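# Move the screw, then flip the cover off the knife

## Task

Pull the loose screw out of the cover and set it down on the mat. Then raise the cover off the knife and put it on the mat resting on its back. The screw step must still hold when the scene ends.

## Robot and tools

Robot: two arms, left_arm and right_arm, each ending in a five-finger hand. right_arm has a right hand and left_arm a left hand, its mirror image. Base positions in the scene frame are left_arm (+0.036, +0.321, 0) m and right_arm (-0.029, -0.262, 0) m, both turned less than a degree about z. A camera stand sits behind the arms.

Frames. Scene frame: origin at table-top height midway between the nominal bases, +z up, +x out over the table, left_arm on the +y side (arm names do not match image sides). Fixed cameras and the table use the scene frame. Each arm's poses, offsets, velocities and wrist-camera poses use that arm's own base frame. The hand point is fixed to the palm, about 0.05 m in front of it and 0.15 m out from the wrist face. Its +z runs along the straight fingers, +y out of the palm, and +x across the palm away from the thumb on the right hand (toward the thumb on the left hand). Straight fingers reach 0.06 to 0.07 m past the point along +z and lie 0.06 m behind it along -y. A wrist bracket on the little-finger side can strike things.

A row is 28 numbers, all in [-1, 1], always for both arms: left_arm dx, dy, dz, rx, ry, rz; left hand little, ring, middle, index, thumb_bend, thumb_turn, force_limit, speed; then the same 14 for right_arm. The six pose numbers are an offset, not a pose: they count from that arm's Hand target as it was when the action or move began, along that arm's base axes. 1.0 equals 0.6 m for dx, dy, dz and 180 degrees for the rotation vector rx, ry, rz, which turns the hand about its Hand target position. Every row in one action counts from the same start, not from the row before; repeating an offset in a new call moves further. Sending six zeros re-requests the current Hand target. The controller limits commanded orientation to 40 degrees from the measured one per step.

The eight hand numbers are absolute targets, not offsets. Fingers and thumb_bend: +1 straight, -1 curled. thumb_turn: +1 beside the palm, -1 in front of it, opposite the fingers (needed to grasp things about 0.035 to 0.065 m thick, or handles down to 0.025 m). force_limit maps -1 to about 0 N and +1 to 10 N at the fingertip (15 N for the two thumb motors). speed rises from nearly zero at -1 to full at +0.48 and above. For a soft grip close at speed -0.94 or lower. No value means keep: to leave a hand unchanged, resend the eight numbers of the last row you ran for it (before any, use its hand_measured plus hand_force_limit and hand_speed). To tighten, raise force_limit and send a target more closed than hand_measured; to loosen, send one more open.

Tools.
execute_actions: actions is a list of actions, each a list of up to 15 rows (one row per 1/30 s step; a short table repeats its final row to fill 15). cameras optional: names, ["all"] or []. An empty actions list returns images.
move: target is one 28-number row or a list of up to 15 rows, all offsets from the same starting Hand targets. speed is the path's top speed in m/s, 0.002 to 4.3, default 0.25 (turns up to twice that in rad/s), one number or one per target. blend in metres rounds corners between listed targets; 0 means stop at each. blocking=false returns early while the move continues. Paths do not avoid obstacles or the other arm; faster moves stray more and hit harder. Steer clear of passing near an arm's own base.
wait: seconds from 0 to 10; arms hold their last command.
stop: brakes a running move.
zoom_image: camera (cam_high, cam_low, cam_left_wrist, cam_right_wrist) and region [x0, y0, x1, y1] in pixels, at most 504 wide and tall, from that camera's newest image.
show_instructions: shows the reference pages. finished_scene: ends the scene for good (scene 1).

Results. end_effector_position (m) and end_effector_quat_wxyz are in the arm's base frame and may be a few cm off. Hand target is the last commanded pose after clipping; new offsets count from it. Sitting 1 to 3 cm (sometimes 5 cm) below the target in free air is normal, not contact; send the missing distance as a further offset. hand_measured, hand_stopped_by (moving, target, force, stalled, fault) and hand_load_n (fingertip force, positive pushing open) follow the motor order above; a lost grip shows as load dropping near 0. Joint torques include arm weight. A move adds a "move:" line such as done, off_target, moving, held or fault, plus limits (paced = pose clipped, held = steps withheld). Joint ranges (rad): waist ±2.880, shoulder 0 to 3.142, elbow 0 to 3.019, wrist pitch -1.693 to 1.571, wrist yaw ±1.571, wrist roll ±2.094. Cameras: cam_high and cam_low 896x504, wrist cameras 672x504 fisheye.

Avoid: anything leaving the table, dropping or releasing moving parts, fast impacts or hard pushes on fixed or heavy items, excess finger force, and any contact or squeeze between the two arms or hands (a hand must not grip the other's fingers). An arm blocked by something keeps pressing; command it back past its hand point. Long holding, stretched reach or pushing at unreachable poses heats motors; a MOTOR HOT line warns, and at 100 °C the arm goes limp for 30 to 60 s. Loose objects may get nudged occasionally.

Each tool is called after "Call:" as name([rows], argument=value, ...), one row to a line, values as JSON.

Reference images:

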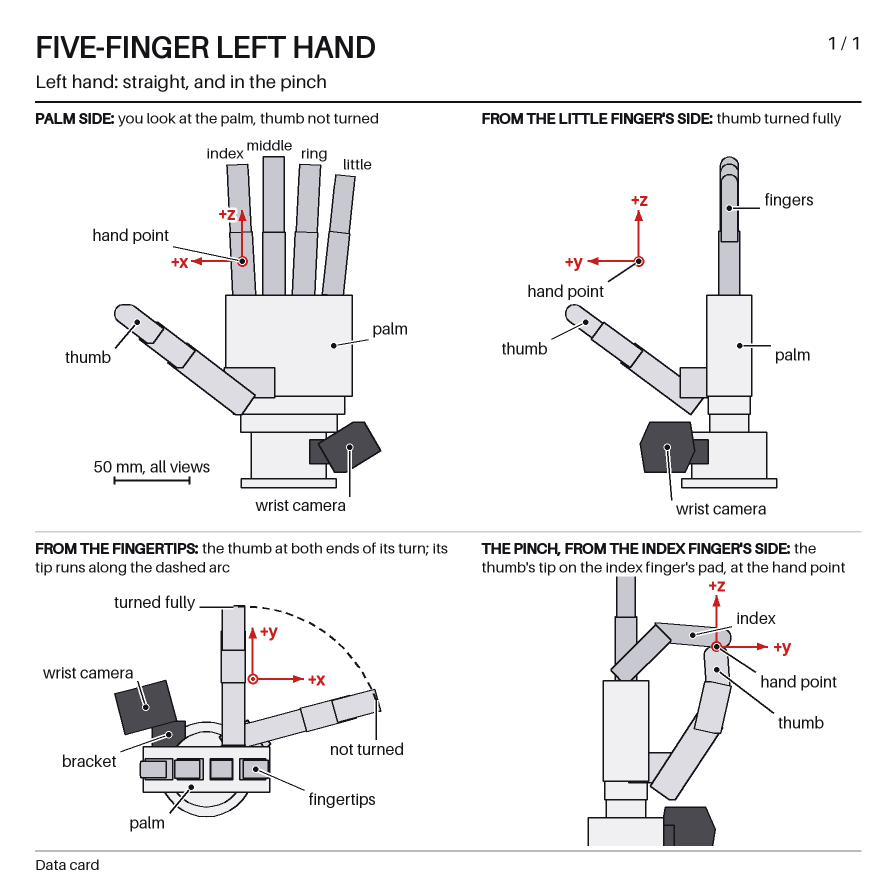

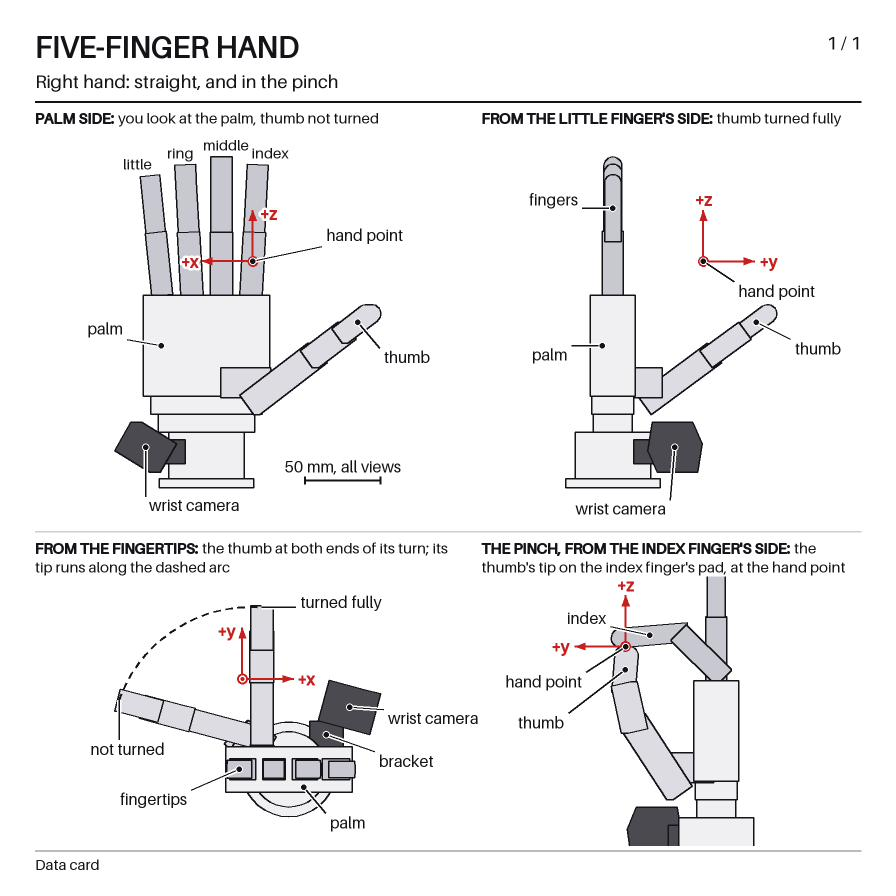

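## Session

Call:
execute_actions(actions=[])

Scene clock: 0.00 s.
left_arm: end_effector_position=(+0.3843, +0.1021, +0.1869) hand_measured=(+1.000, +1.000, +1.000, +1.000, +1.000, +1.000) hand_load_n=(+0.0, +0.0, +0.0, +0.0, +0.0, +0.0) hand_stopped_by=(target, target, target, target, target, target) hand_force_limit=0.00 hand_speed=-0.80 end_effector_quat_wxyz=(+0.036, +0.979, +0.169, +0.105) | right_arm: end_effector_position=(+0.4853, -0.2108, +0.3373) hand_measured=(+1.000, +1.000, +1.000, +1.000, +1.000, +1.000) hand_load_n=(+0.0, +0.5, +0.0, +0.0, +0.0, +0.0) hand_stopped_by=(target, target, target, target, target, target) hand_force_limit=0.00 hand_speed=-0.80 end_effector_quat_wxyz=(+0.383, +0.817, -0.357, +0.242)
Joint positions: left_arm=[0.487 1.19 1.004 -1.207 0.134 -1.438] | right_arm=[-0.076 1.665 1.703 -1.308 0.907 -0.971]
Joint velocities: within noise
Joint torques (N m): no reading
Heat: left arm: hottest shoulder 31 °C; right arm: hottest wrist yaw 32 °C.
Hand target: left_arm +0.3920, +0.1061, +0.2002; +0.032, +0.978, +0.168, +0.120 | right_arm +0.4897, -0.2111, +0.3437; +0.380, +0.814, -0.360, +0.251

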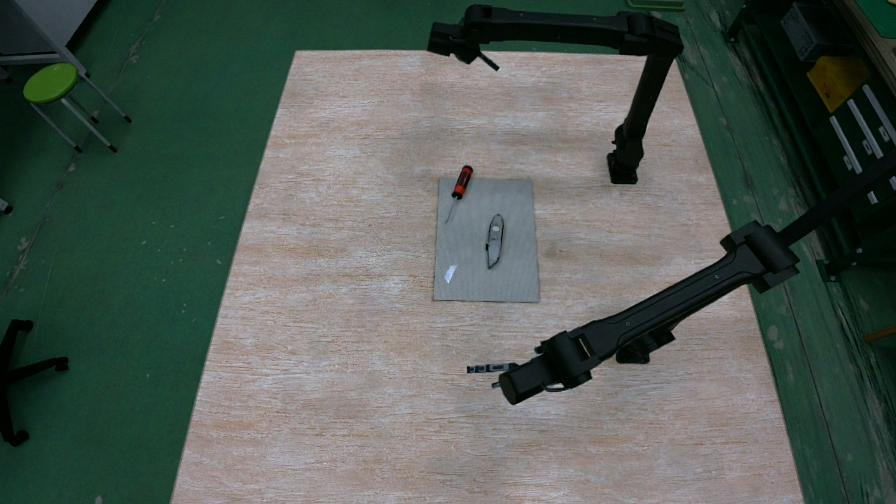

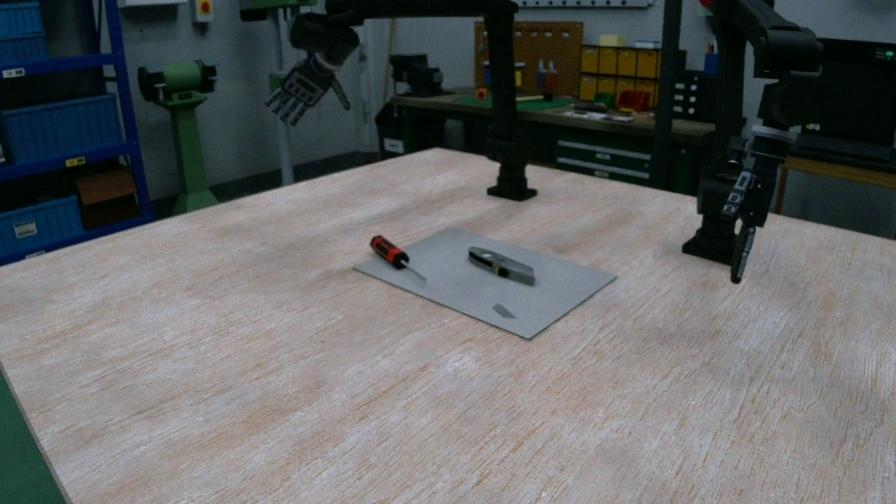

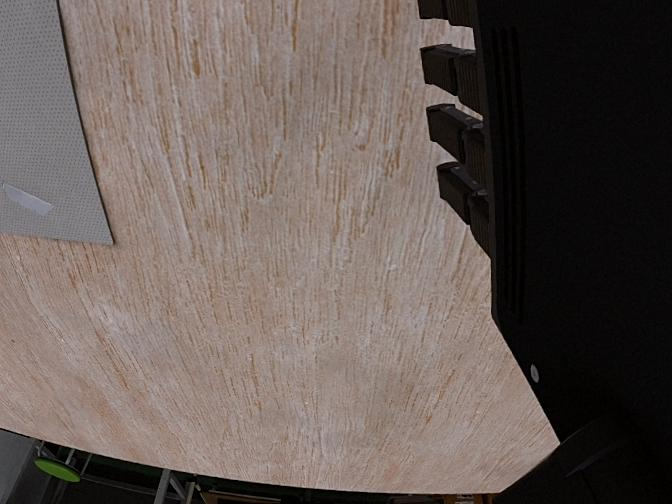

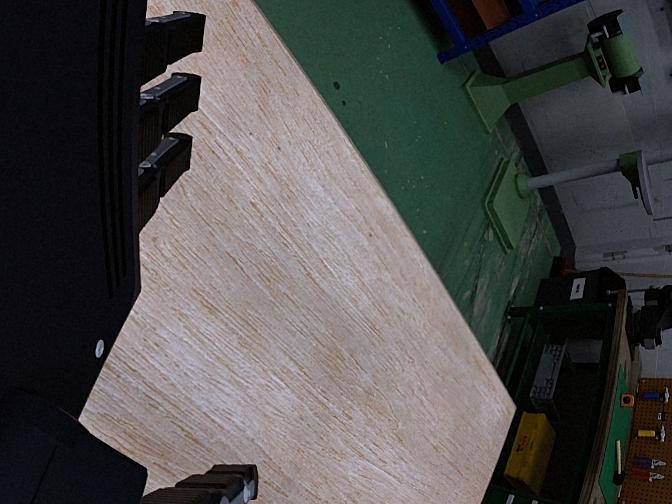

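Call:
zoom_image(camera="cam_high", region=[420, 150, 560, 310])

Call:
zoom_image(camera="cam_low", region=[340, 210, 640, 350])

Call:
show_instructions()

Scaled by 3.150 from the camera's 896x504 image, which has a finer 1280x720 frame.

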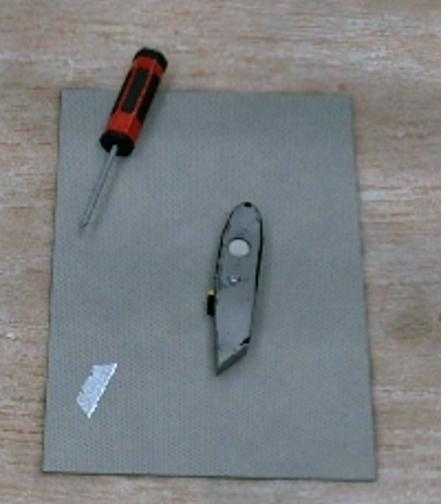

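Scaled by 1.680 from the camera's 896x504 image, which has a finer 1280x720 frame.

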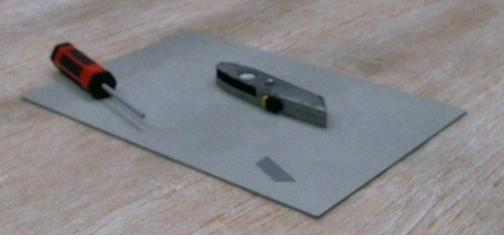

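Reference images for this scene: FIVE-FINGER LEFT HAND page 1, FIVE-FINGER HAND page 1.

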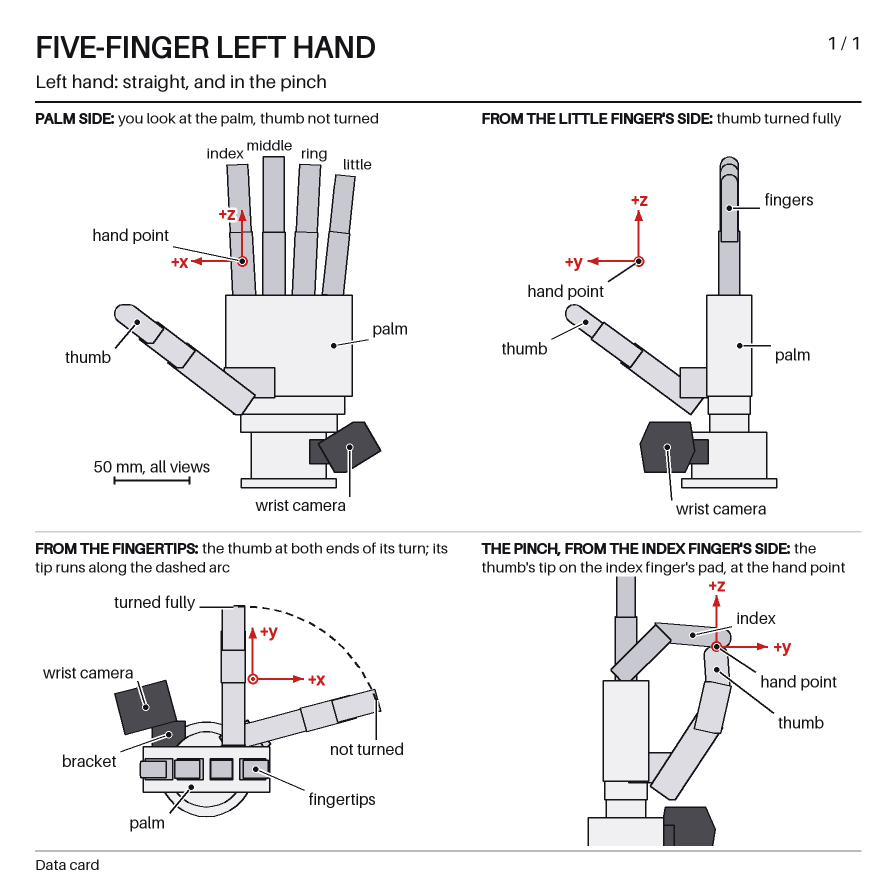

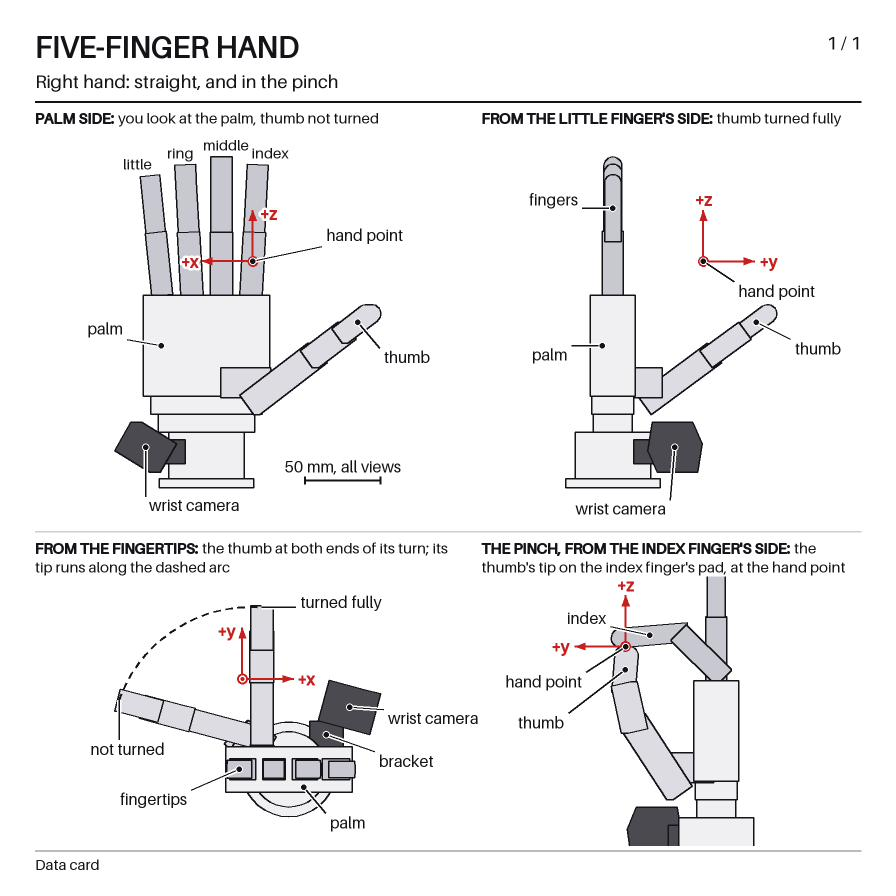

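Call:
move(target=[-0.193, -0.638, -0.05, 0, 0, 0, 1, 1, 1, 1, 1, 1, 0, -0.8, 0, 0, 0, 0, 0, 0, 1, 1, 1, 1, 1, 1, 0, -0.8], speed=0.2, cameras=["all"])

Scene clock: 110.93 s.
left_arm: end_effector_position=(+0.2618, -0.2618, +0.1497) hand_measured=(+1.000, +1.000, +1.000, +1.000, +1.000, +1.000) hand_load_n=(+0.0, +0.0, +0.0, +0.0, +0.0, +0.0) hand_stopped_by=(target, target, target, target, target, target) hand_force_limit=0.00 hand_speed=-0.80 end_effector_quat_wxyz=(+0.103, +0.992, -0.058, +0.036) | right_arm: end_effector_position=(+0.4853, -0.2108, +0.3373) hand_measured=(+1.000, +1.000, +1.000, +1.000, +1.000, +1.000) hand_load_n=(+0.0, +0.0, +0.0, +0.0, +0.0, +0.0) hand_stopped_by=(target, target, target, target, target, target) hand_force_limit=0.00 hand_speed=-0.80 end_effector_quat_wxyz=(+0.383, +0.817, -0.357, +0.242)
Joint positions: left_arm=[-0.61 1.058 0.803 -1.144 0.138 -2.076] | right_arm=[-0.076 1.665 1.703 -1.308 0.907 -0.971]
Joint torques (N m): left_arm=[-1.73 -2.43 10.59 0.76 0.02 0.01] | right_arm=[-1.61 -12.22 9.91 0.62 0.77 -0.02]
Heat: left arm: hottest shoulder 31 °C; right arm: hottest elbow 33 °C.
Hand target: left_arm +0.2762, -0.2766, +0.1702; +0.032, +0.978, +0.168, +0.120 | right_arm +0.4897, -0.2111, +0.3437; +0.380, +0.814, -0.360, +0.251
Off the commanded pose: left_arm 0.029 m, 29 deg | right_arm 0.008 m, 1 deg.
joint sent to its limit (left arm) — joint 6 (wrist roll), lower limit. The joint targets are off in orientation, not in position.
move: off_target (left_arm)
camera_calibration:
cam_left_wrist: T_world_to_cam=[[0.335789, 0.928548, -0.158252, 0.172759], [0.796731, -0.190367, 0.573568, -0.337271], [0.50246, -0.318682, -0.803726, 0.0168766], [0, 0, 0, 1]] pos_world=[0.202224, -0.219242, 0.234352]

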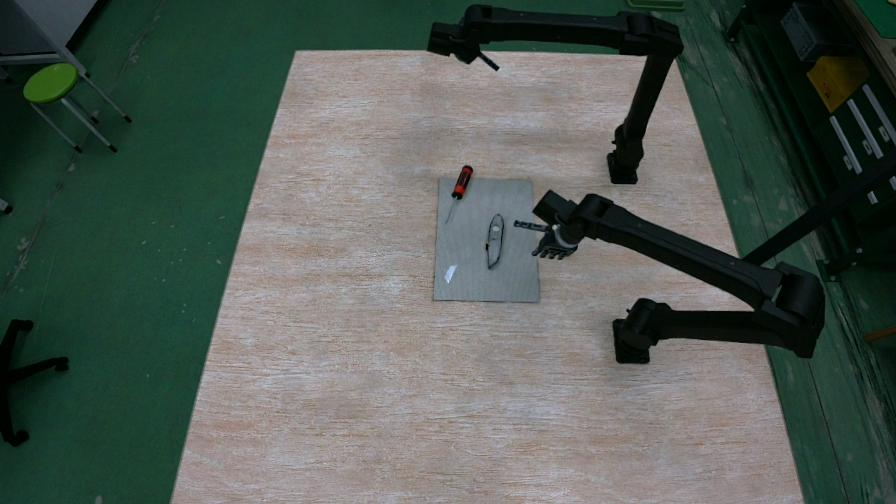

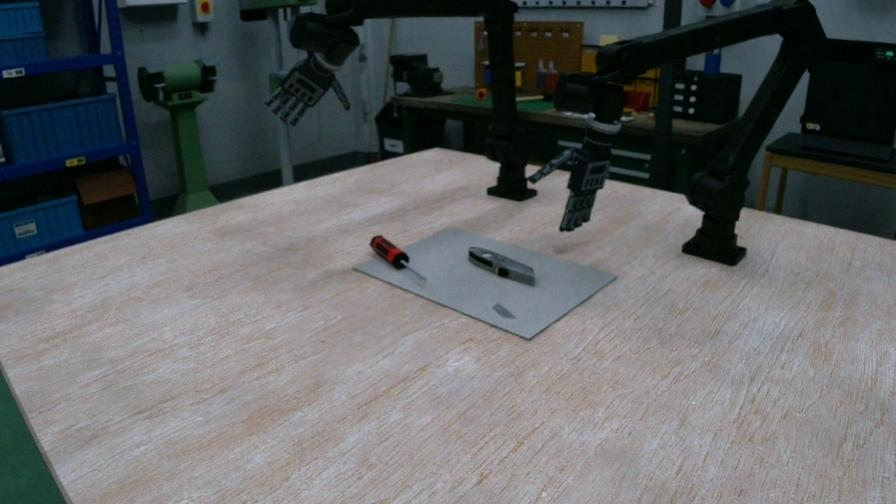

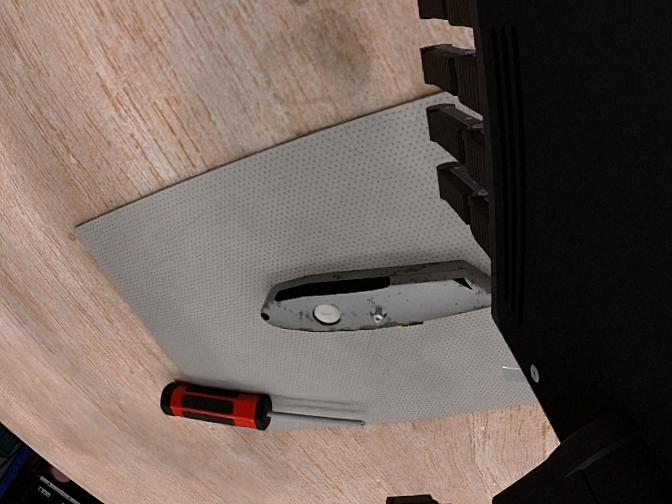

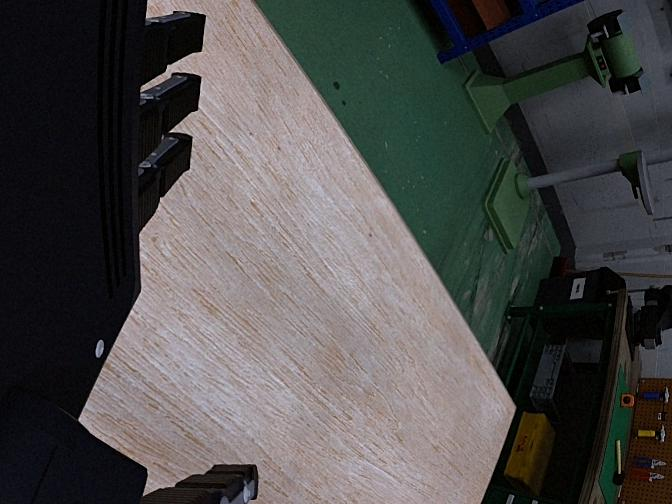

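Call:
zoom_image(camera="cam_left_wrist", region=[240, 230, 500, 440])

Call:
zoom_image(camera="cam_left_wrist", region=[330, 280, 430, 350])

Call:
zoom_image(camera="cam_low", region=[450, 230, 560, 300])

Scaled by 1.938 from the camera's 672x504 image, which has a finer 960x720 frame.

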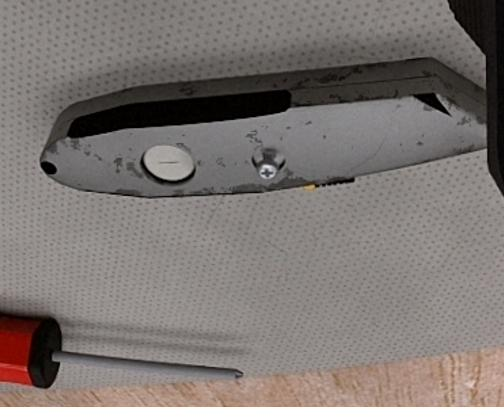

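Scaled by 5.040 from the camera's 672x504 image, which has a finer 960x720 frame.

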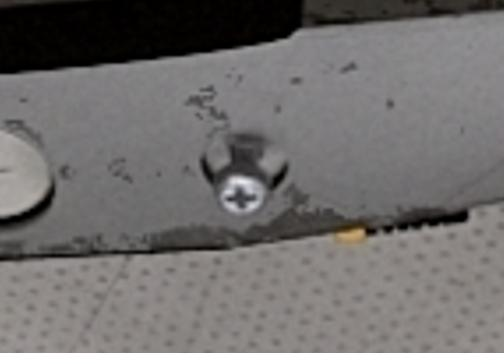

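Scaled by 4.582 from the camera's 896x504 image, which has a finer 1280x720 frame.

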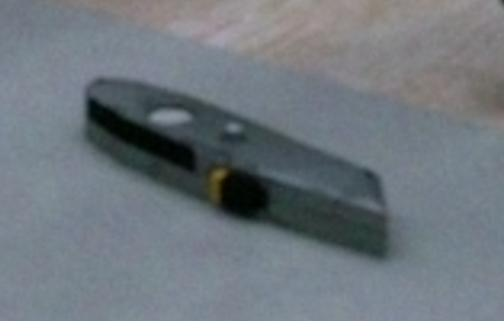

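Call:
move([
  [0.05, 0.01, 0.09, 0.192, -0.2015, -0.302, 1, 1, 1, 0.1, 0.0, -0.65, -0.5, -0.3, 0, 0, 0, 0, 0, 0, 1, 1, 1, 1, 1, 1, 0, -0.8],
  [0.13, 0.015, 0.0, 0.3843, -0.4029, -0.6037, 1, 1, 1, 0.1, 0.0, -0.65, -0.5, -0.3, 0, 0, 0, 0, 0, 0, 1, 1, 1, 1, 1, 1, 0, -0.8],
], speed=0.2, blend=0.03, cameras=["all"])

Scene clock: 204.13 s.
left_arm: end_effector_position=(+0.3472, -0.2699, +0.1676) hand_measured=(+1.000, +1.000, +1.000, +0.100, +0.000, -0.650) hand_load_n=(+0.0, +0.0, +0.0, +0.0, +0.0, +0.0) hand_stopped_by=(target, target, target, target, target, target) hand_force_limit=-0.50 hand_speed=-0.30 end_effector_quat_wxyz=(+0.258, -0.350, +0.717, -0.545) | right_arm: end_effector_position=(+0.4853, -0.2108, +0.3373) hand_measured=(+1.000, +1.000, +1.000, +1.000, +1.000, +1.000) hand_load_n=(+0.0, +0.0, +0.0, +0.0, +0.0, +0.0) hand_stopped_by=(target, target, target, target, target, target) hand_force_limit=0.00 hand_speed=-0.80 end_effector_quat_wxyz=(+0.383, +0.817, -0.357, +0.242)
Joint positions: left_arm=[-0.535 0.975 0.474 0.222 0.134 0.027] | right_arm=[-0.076 1.665 1.703 -1.308 0.907 -0.971]
Joint torques (N m): left_arm=[0.03 -2.43 7.62 2.35 0.1 0.24] | right_arm=[-1.79 -12.34 9.89 0.65 0.77 -0.01]
Heat: left arm: hottest elbow 34 °C; right arm: hottest elbow 34 °C.
Hand target: left_arm +0.3543, -0.2677, +0.1703; +0.267, -0.347, +0.713, -0.548 | right_arm +0.4897, -0.2111, +0.3437; +0.380, +0.814, -0.360, +0.251
Off the commanded pose: left_arm 0.008 m, 1 deg | right_arm 0.008 m, 1 deg.
move: done
camera_calibration:
cam_left_wrist: T_world_to_cam=[[0.0635475, -0.317301, 0.946193, -0.272325], [-0.932925, -0.355597, -0.0565912, 0.244388], [0.35442, -0.879131, -0.318615, -0.195303], [0, 0, 0, 1]] pos_world=[0.314521, -0.171202, 0.209276]

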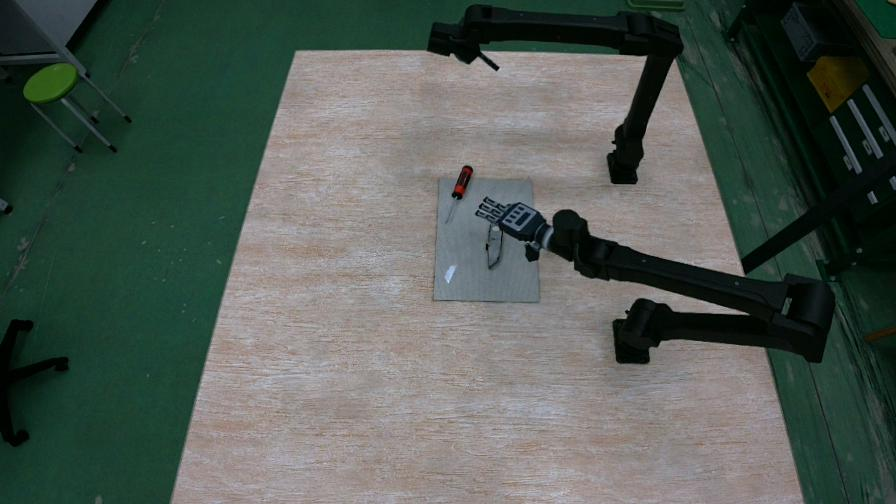

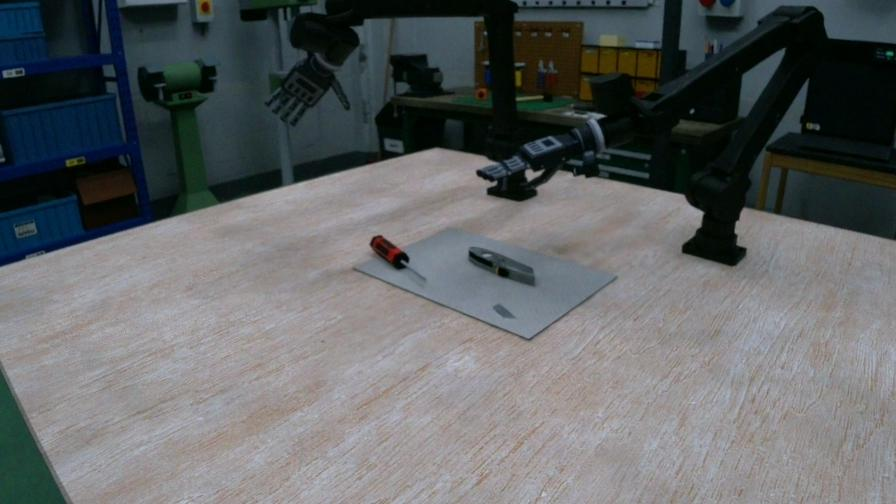

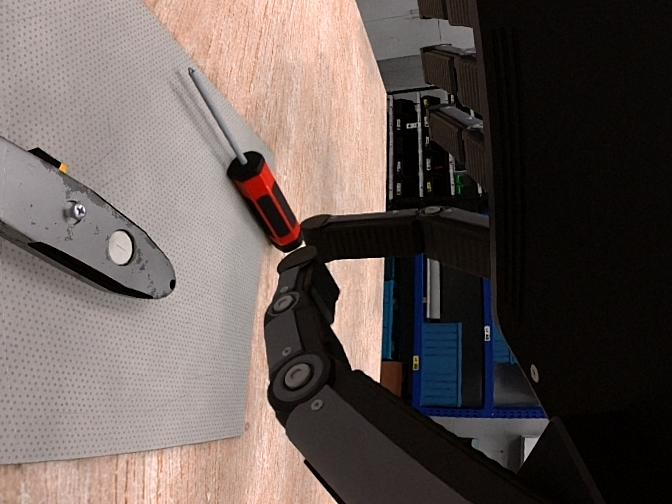

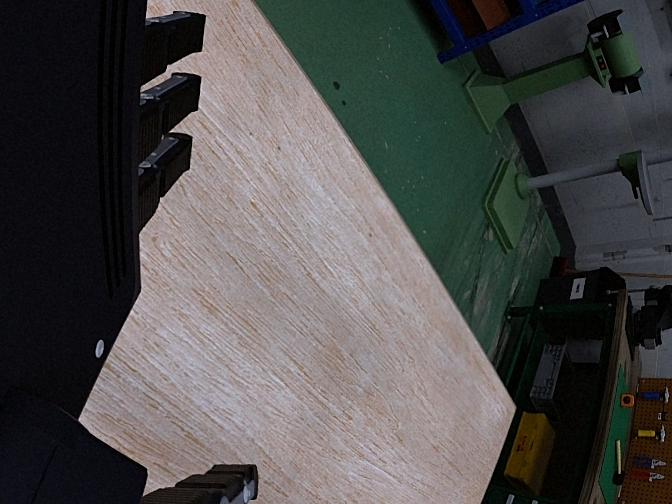

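Call:
zoom_image(camera="cam_left_wrist", region=[230, 180, 390, 340])

Scaled by 3.150 from the camera's 672x504 image, which has a finer 960x720 frame.

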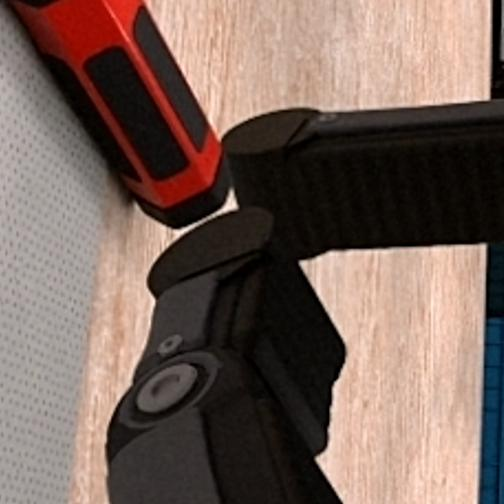

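Call:
execute_actions([
  [[0,0,0,0,0,0,1,1,1,0.1,0.0,-1.0,-0.5,-0.2,0,0,0,0,0,0,1,1,1,1,1,1,0,-0.8]],
], cameras=["cam_left_wrist"])

Call:
zoom_image(camera="cam_left_wrist", region=[230, 180, 390, 340])

Scene clock: 231.47 s.
left_arm: end_effector_position=(+0.3472, -0.2699, +0.1675) hand_measured=(+1.000, +1.000, +1.000, +0.100, +0.000, -1.000) hand_load_n=(+0.0, +0.0, +0.0, +0.0, +0.0, +0.0) hand_stopped_by=(target, target, target, target, target, target) hand_force_limit=-0.50 hand_speed=-0.20 end_effector_quat_wxyz=(+0.259, -0.350, +0.717, -0.545) | right_arm: end_effector_position=(+0.4853, -0.2108, +0.3373) hand_measured=(+1.000, +1.000, +1.000, +1.000, +1.000, +1.000) hand_load_n=(+0.0, +0.0, +0.0, +0.0, +0.0, +0.0) hand_stopped_by=(target, target, target, target, target, target) hand_force_limit=0.00 hand_speed=-0.80 end_effector_quat_wxyz=(+0.383, +0.817, -0.357, +0.242)
Joint positions: left_arm=[-0.535 0.975 0.474 0.222 0.134 0.028] | right_arm=[-0.076 1.665 1.703 -1.308 0.907 -0.971]
Joint torques (N m): left_arm=[0.03 -2.49 7.62 2.37 0.09 0.19] | right_arm=[-1.73 -12.34 9.91 0.64 0.77 -0.01]
Heat: left arm: hottest shoulder 31 °C; right arm: hottest elbow 34 °C.
Hand target: left_arm +0.3542, -0.2677, +0.1703; +0.267, -0.347, +0.713, -0.548 | right_arm +0.4897, -0.2111, +0.3437; +0.380, +0.814, -0.360, +0.251
Off the commanded pose: left_arm 0.008 m, 1 deg | right_arm 0.008 m, 1 deg.
camera_calibration:
cam_left_wrist: T_world_to_cam=[[0.0627353, -0.31811, 0.945976, -0.272261], [-0.93313, -0.354918, -0.0574674, 0.244852], [0.354024, -0.879113, -0.319104, -0.195076], [0, 0, 0, 1]] pos_world=[0.31462, -0.171201, 0.209374]
Images, in order (width x height): cam_left_wrist 672x504.

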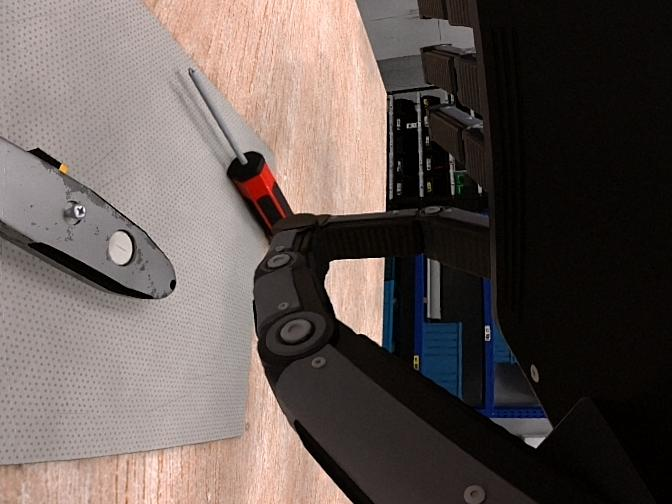

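Scaled by 3.150 from the camera's 672x504 image, which has a finer 960x720 frame.

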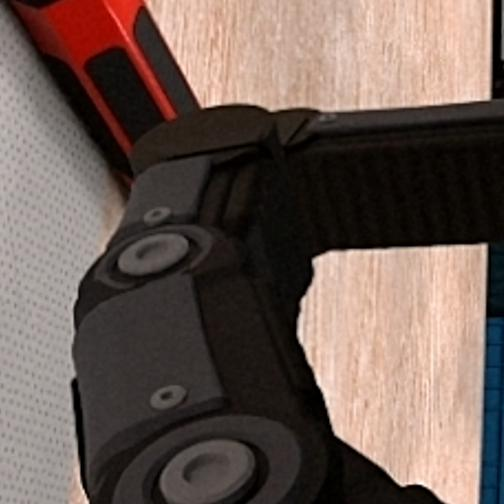

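Call:
execute_actions([
  [[0,0,0,0,0,0,1,1,1,0.1,0.0,-0.62,-0.5,-0.2,0,0,0,0,0,0,1,1,1,1,1,1,0,-0.8]],
  [[0,0,0,0,0,0,1,1,1,-0.5,0.0,-0.62,-0.7,-0.8,0,0,0,0,0,0,1,1,1,1,1,1,0,-0.8]],
  [[0,0,0,0,0,0,1,1,1,-0.5,0.0,-0.62,-0.7,-0.8,0,0,0,0,0,0,1,1,1,1,1,1,0,-0.8]],
], cameras=["cam_left_wrist"])

Call:
zoom_image(camera="cam_left_wrist", region=[230, 180, 390, 340])

Scene clock: 239.17 s.
left_arm: end_effector_position=(+0.3473, -0.2698, +0.1675) hand_measured=(+1.000, +1.000, +1.000, -0.228, +0.000, -0.620) hand_load_n=(+0.0, +0.0, +0.0, +6.5, +1.0, +0.0) hand_stopped_by=(target, target, target, force, target, target) hand_force_limit=-0.70 hand_speed=-0.80 end_effector_quat_wxyz=(+0.259, -0.350, +0.717, -0.545) | right_arm: end_effector_position=(+0.4853, -0.2108, +0.3373) hand_measured=(+1.000, +1.000, +1.000, +1.000, +1.000, +1.000) hand_load_n=(+0.0, +0.0, +0.0, +0.0, +0.0, +0.0) hand_stopped_by=(target, target, target, target, target, target) hand_force_limit=0.00 hand_speed=-0.80 end_effector_quat_wxyz=(+0.383, +0.817, -0.357, +0.242)
Joint positions: left_arm=[-0.534 0.975 0.474 0.222 0.134 0.028] | right_arm=[-0.076 1.665 1.703 -1.308 0.907 -0.971]
Joint torques (N m): left_arm=[-0.03 -2.43 7.62 2.36 0.08 0.18] | right_arm=[-1.61 -12.34 9.87 0.69 0.78 -0.02]
Heat: left arm: hottest elbow 31 °C; right arm: hottest elbow 34 °C.
Hand target: left_arm +0.3543, -0.2676, +0.1703; +0.267, -0.347, +0.713, -0.548 | right_arm +0.4897, -0.2111, +0.3437; +0.380, +0.814, -0.360, +0.251
Off the commanded pose: left_arm 0.008 m, 1 deg | right_arm 0.008 m, 1 deg.
camera_calibration:
cam_left_wrist: T_world_to_cam=[[0.0626175, -0.318391, 0.945889, -0.272221], [-0.933022, -0.35515, -0.0577795, 0.24488], [0.354329, -0.878917, -0.319305, -0.195008], [0, 0, 0, 1]] pos_world=[0.314621, -0.1711, 0.209373]
Images, in order (width x height): cam_left_wrist 672x504.

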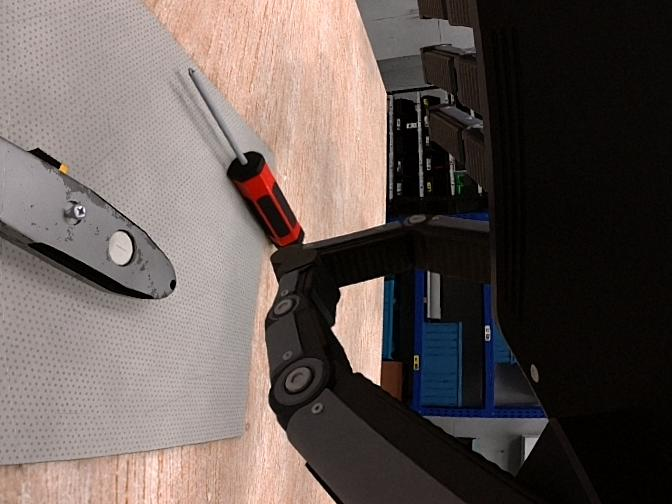

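Scaled by 3.150 from the camera's 672x504 image, which has a finer 960x720 frame.

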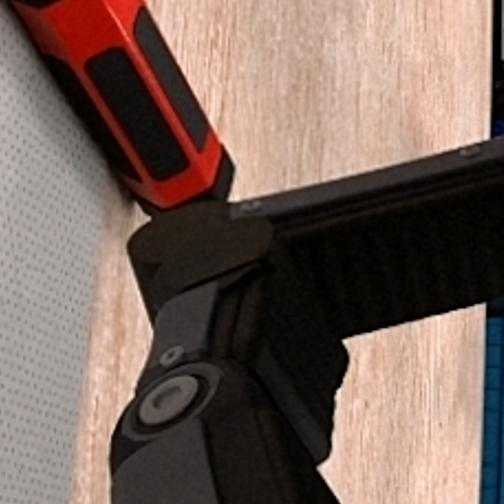

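Call:
move(target=[0.0645, -0.0173, -0.162, 0, 0, 0, 1, 1, 1, 0.0, 0.1, -0.62, -0.5, -0.4, 0, 0, 0, 0, 0, 0, 1, 1, 1, 1, 1, 1, 0, -0.8], speed=0.12, cameras=["cam_left_wrist", "cam_low"])

Call:
zoom_image(camera="cam_left_wrist", region=[180, 160, 380, 340])

Call:
zoom_image(camera="cam_low", region=[440, 180, 580, 300])

Scene clock: 291.10 s.
left_arm: end_effector_position=(+0.3859, -0.2808, +0.0702) hand_measured=(+1.000, +1.000, +1.000, +0.000, +0.100, -0.620) hand_load_n=(+0.0, +0.0, +0.0, +0.0, +0.0, +0.0) hand_stopped_by=(target, target, target, target, target, target) hand_force_limit=-0.50 hand_speed=-0.40 end_effector_quat_wxyz=(+0.258, -0.350, +0.718, -0.544) | right_arm: end_effector_position=(+0.4853, -0.2108, +0.3373) hand_measured=(+1.000, +1.000, +1.000, +1.000, +1.000, +1.000) hand_load_n=(+0.0, +0.0, +0.0, +0.0, +0.0, +0.0) hand_stopped_by=(target, target, target, target, target, target) hand_force_limit=0.00 hand_speed=-0.80 end_effector_quat_wxyz=(+0.383, +0.817, -0.357, +0.242)
Joint positions: left_arm=[-0.502 1.392 0.43 0.679 0.166 0.037] | right_arm=[-0.076 1.665 1.703 -1.308 0.907 -0.971]
Joint torques (N m): left_arm=[0.09 -5.83 5.57 2.39 0.1 0.18] | right_arm=[-1.67 -12.34 9.87 0.65 0.77 -0.01]
Heat: left arm: hottest shoulder 30 °C; right arm: hottest elbow 34 °C.
Hand target: left_arm +0.3929, -0.2780, +0.0730; +0.267, -0.347, +0.713, -0.548 | right_arm +0.4897, -0.2111, +0.3437; +0.380, +0.814, -0.360, +0.251
Off the commanded pose: left_arm 0.008 m, 1 deg | right_arm 0.008 m, 1 deg.
move: done
camera_calibration:
cam_left_wrist: T_world_to_cam=[[0.0645506, -0.319013, 0.94555, -0.186995], [-0.933128, -0.355139, -0.0561154, 0.27128], [0.353703, -0.878696, -0.320604, -0.249105], [0, 0, 0, 1]] pos_world=[0.353319, -0.1822, 0.112172]
Images, in order (width x height): cam_low 896x504, cam_left_wrist 672x504.

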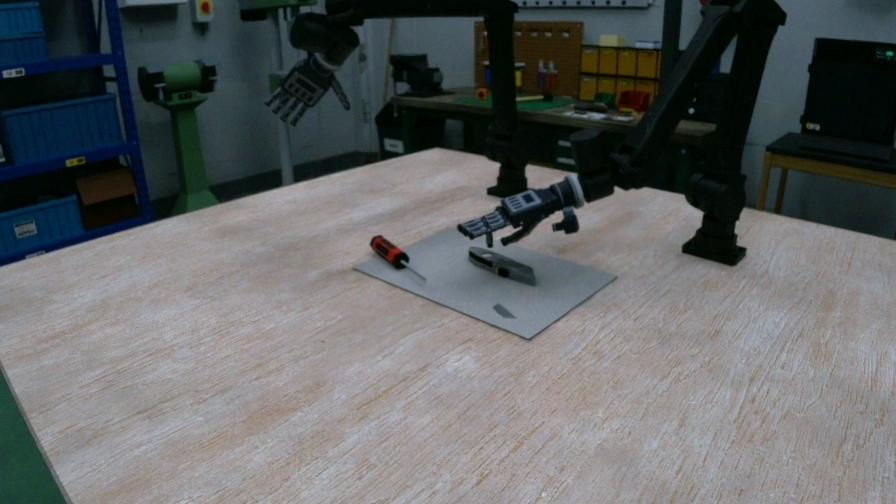

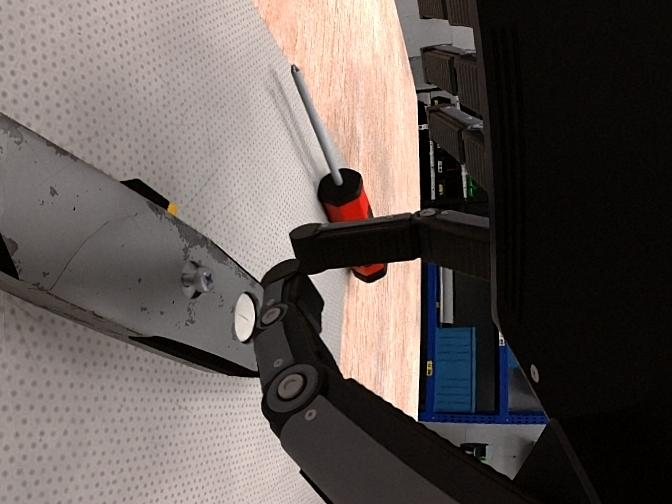

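Scaled by 2.520 from the camera's 672x504 image, which has a finer 960x720 frame.

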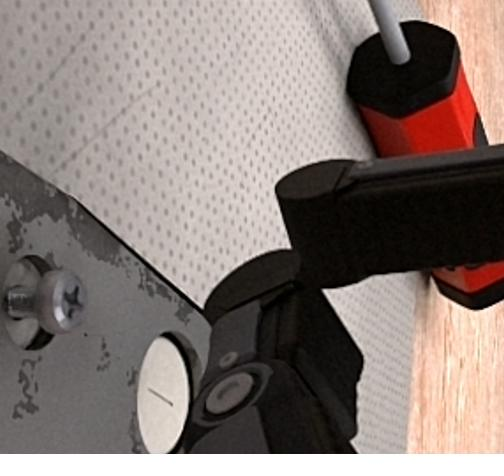

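Scaled by 3.600 from the camera's 896x504 image, which has a finer 1280x720 frame.

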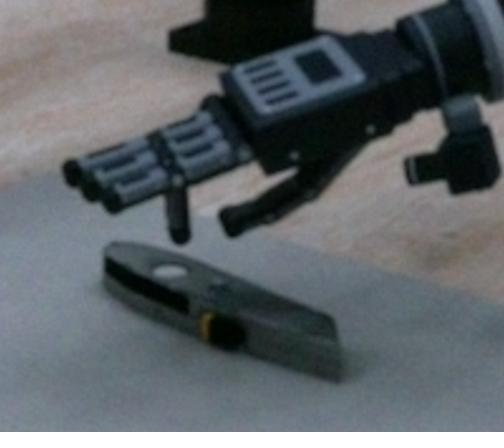

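Call:
move(target=[-0.0025, 0.008, -0.0248, 0, 0, 0, 1, 1, 1, 0.0, 0.1, -0.62, -0.5, -0.4, 0, 0, 0, 0, 0, 0, 1, 1, 1, 1, 1, 1, 0, -0.8], speed=0.06, cameras=["cam_left_wrist"])

Call:
zoom_image(camera="cam_left_wrist", region=[180, 160, 380, 340])

Scene clock: 326.50 s.
left_arm: end_effector_position=(+0.3855, -0.2768, +0.0569) hand_measured=(+1.000, +1.000, +1.000, +0.000, +0.100, -0.620) hand_load_n=(+0.0, -0.5, +0.0, +0.0, +0.0, +0.0) hand_stopped_by=(target, target, target, target, target, target) hand_force_limit=-0.50 hand_speed=-0.40 end_effector_quat_wxyz=(+0.259, -0.350, +0.717, -0.545) | right_arm: end_effector_position=(+0.4853, -0.2108, +0.3373) hand_measured=(+1.000, +1.000, +1.000, +1.000, +1.000, +1.000) hand_load_n=(+0.0, +0.0, +0.0, +0.0, +0.0, +0.0) hand_stopped_by=(target, target, target, target, target, target) hand_force_limit=0.00 hand_speed=-0.80 end_effector_quat_wxyz=(+0.383, +0.817, -0.357, +0.242)
Joint positions: left_arm=[-0.491 1.44 0.412 0.748 0.177 0.039] | right_arm=[-0.076 1.665 1.703 -1.308 0.907 -0.971]
Joint torques (N m): left_arm=[0.09 -5.89 5.01 2.36 0.1 0.19] | right_arm=[-1.61 -12.28 9.88 0.61 0.78 -0.02]
Heat: left arm: hottest shoulder 30 °C; right arm: hottest elbow 35 °C.
Hand target: left_arm +0.3914, -0.2733, +0.0582; +0.267, -0.347, +0.713, -0.548 | right_arm +0.4897, -0.2111, +0.3437; +0.380, +0.814, -0.360, +0.251
Off the commanded pose: left_arm 0.007 m, 1 deg | right_arm 0.008 m, 1 deg.
move: done
camera_calibration:
cam_left_wrist: T_world_to_cam=[[0.0620136, -0.316701, 0.946496, -0.171587], [-0.933057, -0.355076, -0.0576763, 0.271648], [0.354344, -0.879558, -0.317519, -0.250372], [0, 0, 0, 1]] pos_world=[0.352821, -0.178103, 0.0985767]
Images, in order (width x height): cam_left_wrist 672x504.

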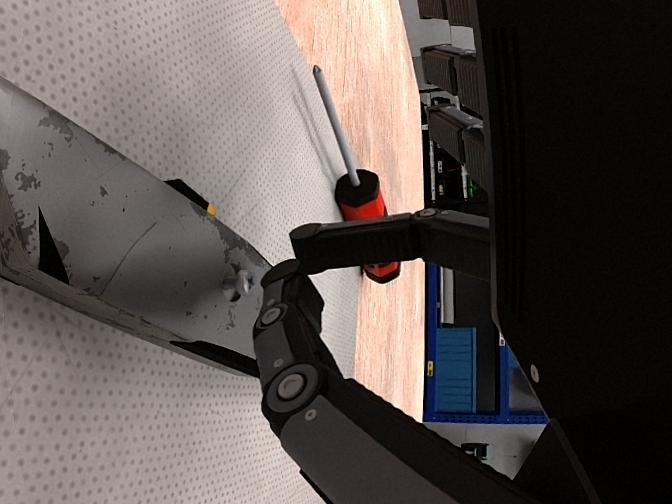

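Scaled by 2.520 from the camera's 672x504 image, which has a finer 960x720 frame.

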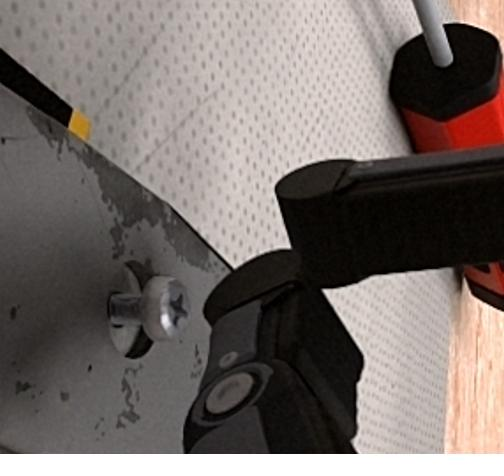

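Call:
move(target=[-0.0055, -0.0022, -0.0103, 0, 0, 0, 1, 1, 1, 0.0, 0.1, -0.62, -0.5, -0.4, 0, 0, 0, 0, 0, 0, 1, 1, 1, 1, 1, 1, 0, -0.8], speed=0.05, cameras=["cam_left_wrist"])

Call:
zoom_image(camera="cam_left_wrist", region=[180, 160, 380, 340])

Scene clock: 335.60 s.
left_arm: end_effector_position=(+0.3843, -0.2754, +0.0511) hand_measured=(+1.000, +1.000, +1.000, +0.000, +0.100, -0.620) hand_load_n=(+0.0, +0.0, +0.0, +0.0, +0.0, +0.0) hand_stopped_by=(target, target, target, target, target, target) hand_force_limit=-0.50 hand_speed=-0.40 end_effector_quat_wxyz=(+0.260, -0.350, +0.716, -0.545) | right_arm: end_effector_position=(+0.4853, -0.2108, +0.3373) hand_measured=(+1.000, +1.000, +1.000, +1.000, +1.000, +1.000) hand_load_n=(+0.0, +0.0, +0.0, +0.0, +0.0, +0.0) hand_stopped_by=(target, target, target, target, target, target) hand_force_limit=0.00 hand_speed=-0.80 end_effector_quat_wxyz=(+0.383, +0.817, -0.357, +0.242)
Joint positions: left_arm=[-0.491 1.46 0.403 0.779 0.172 0.039] | right_arm=[-0.076 1.665 1.703 -1.308 0.907 -0.971]
Joint torques (N m): left_arm=[-0.67 -5.89 4.81 2.51 -0.07 0.16] | right_arm=[-1.67 -12.22 9.87 0.59 0.76 0]
Heat: left arm: hottest shoulder 31 °C; right arm: hottest elbow 35 °C.
Hand target: left_arm +0.3881, -0.2746, +0.0519; +0.267, -0.347, +0.713, -0.548 | right_arm +0.4897, -0.2111, +0.3437; +0.380, +0.814, -0.360, +0.251
Off the commanded pose: left_arm 0.004 m, 1 deg | right_arm 0.008 m, 1 deg.
move: done
camera_calibration:
cam_left_wrist: T_world_to_cam=[[0.0618275, -0.316906, 0.94644, -0.165457], [-0.931549, -0.358752, -0.0592698, 0.269254], [0.35832, -0.877991, -0.317394, -0.25167], [0, 0, 0, 1]] pos_world=[0.351231, -0.176803, 0.0926755]
Images, in order (width x height): cam_left_wrist 672x504.

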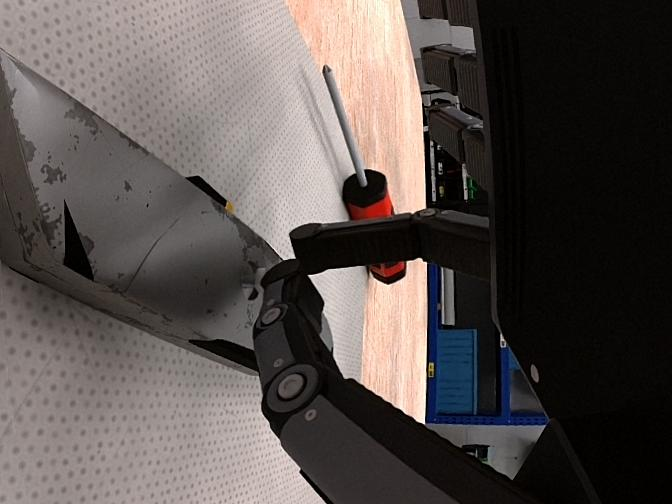

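Scaled by 2.520 from the camera's 672x504 image, which has a finer 960x720 frame.

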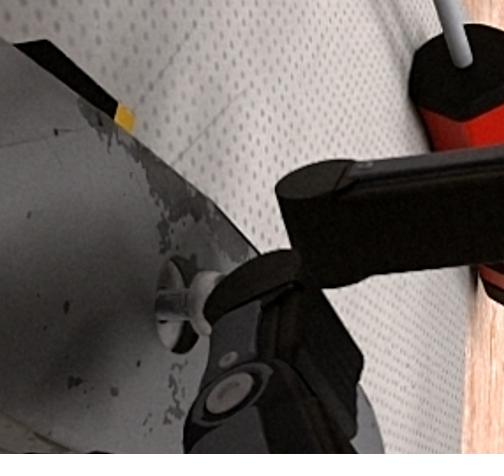

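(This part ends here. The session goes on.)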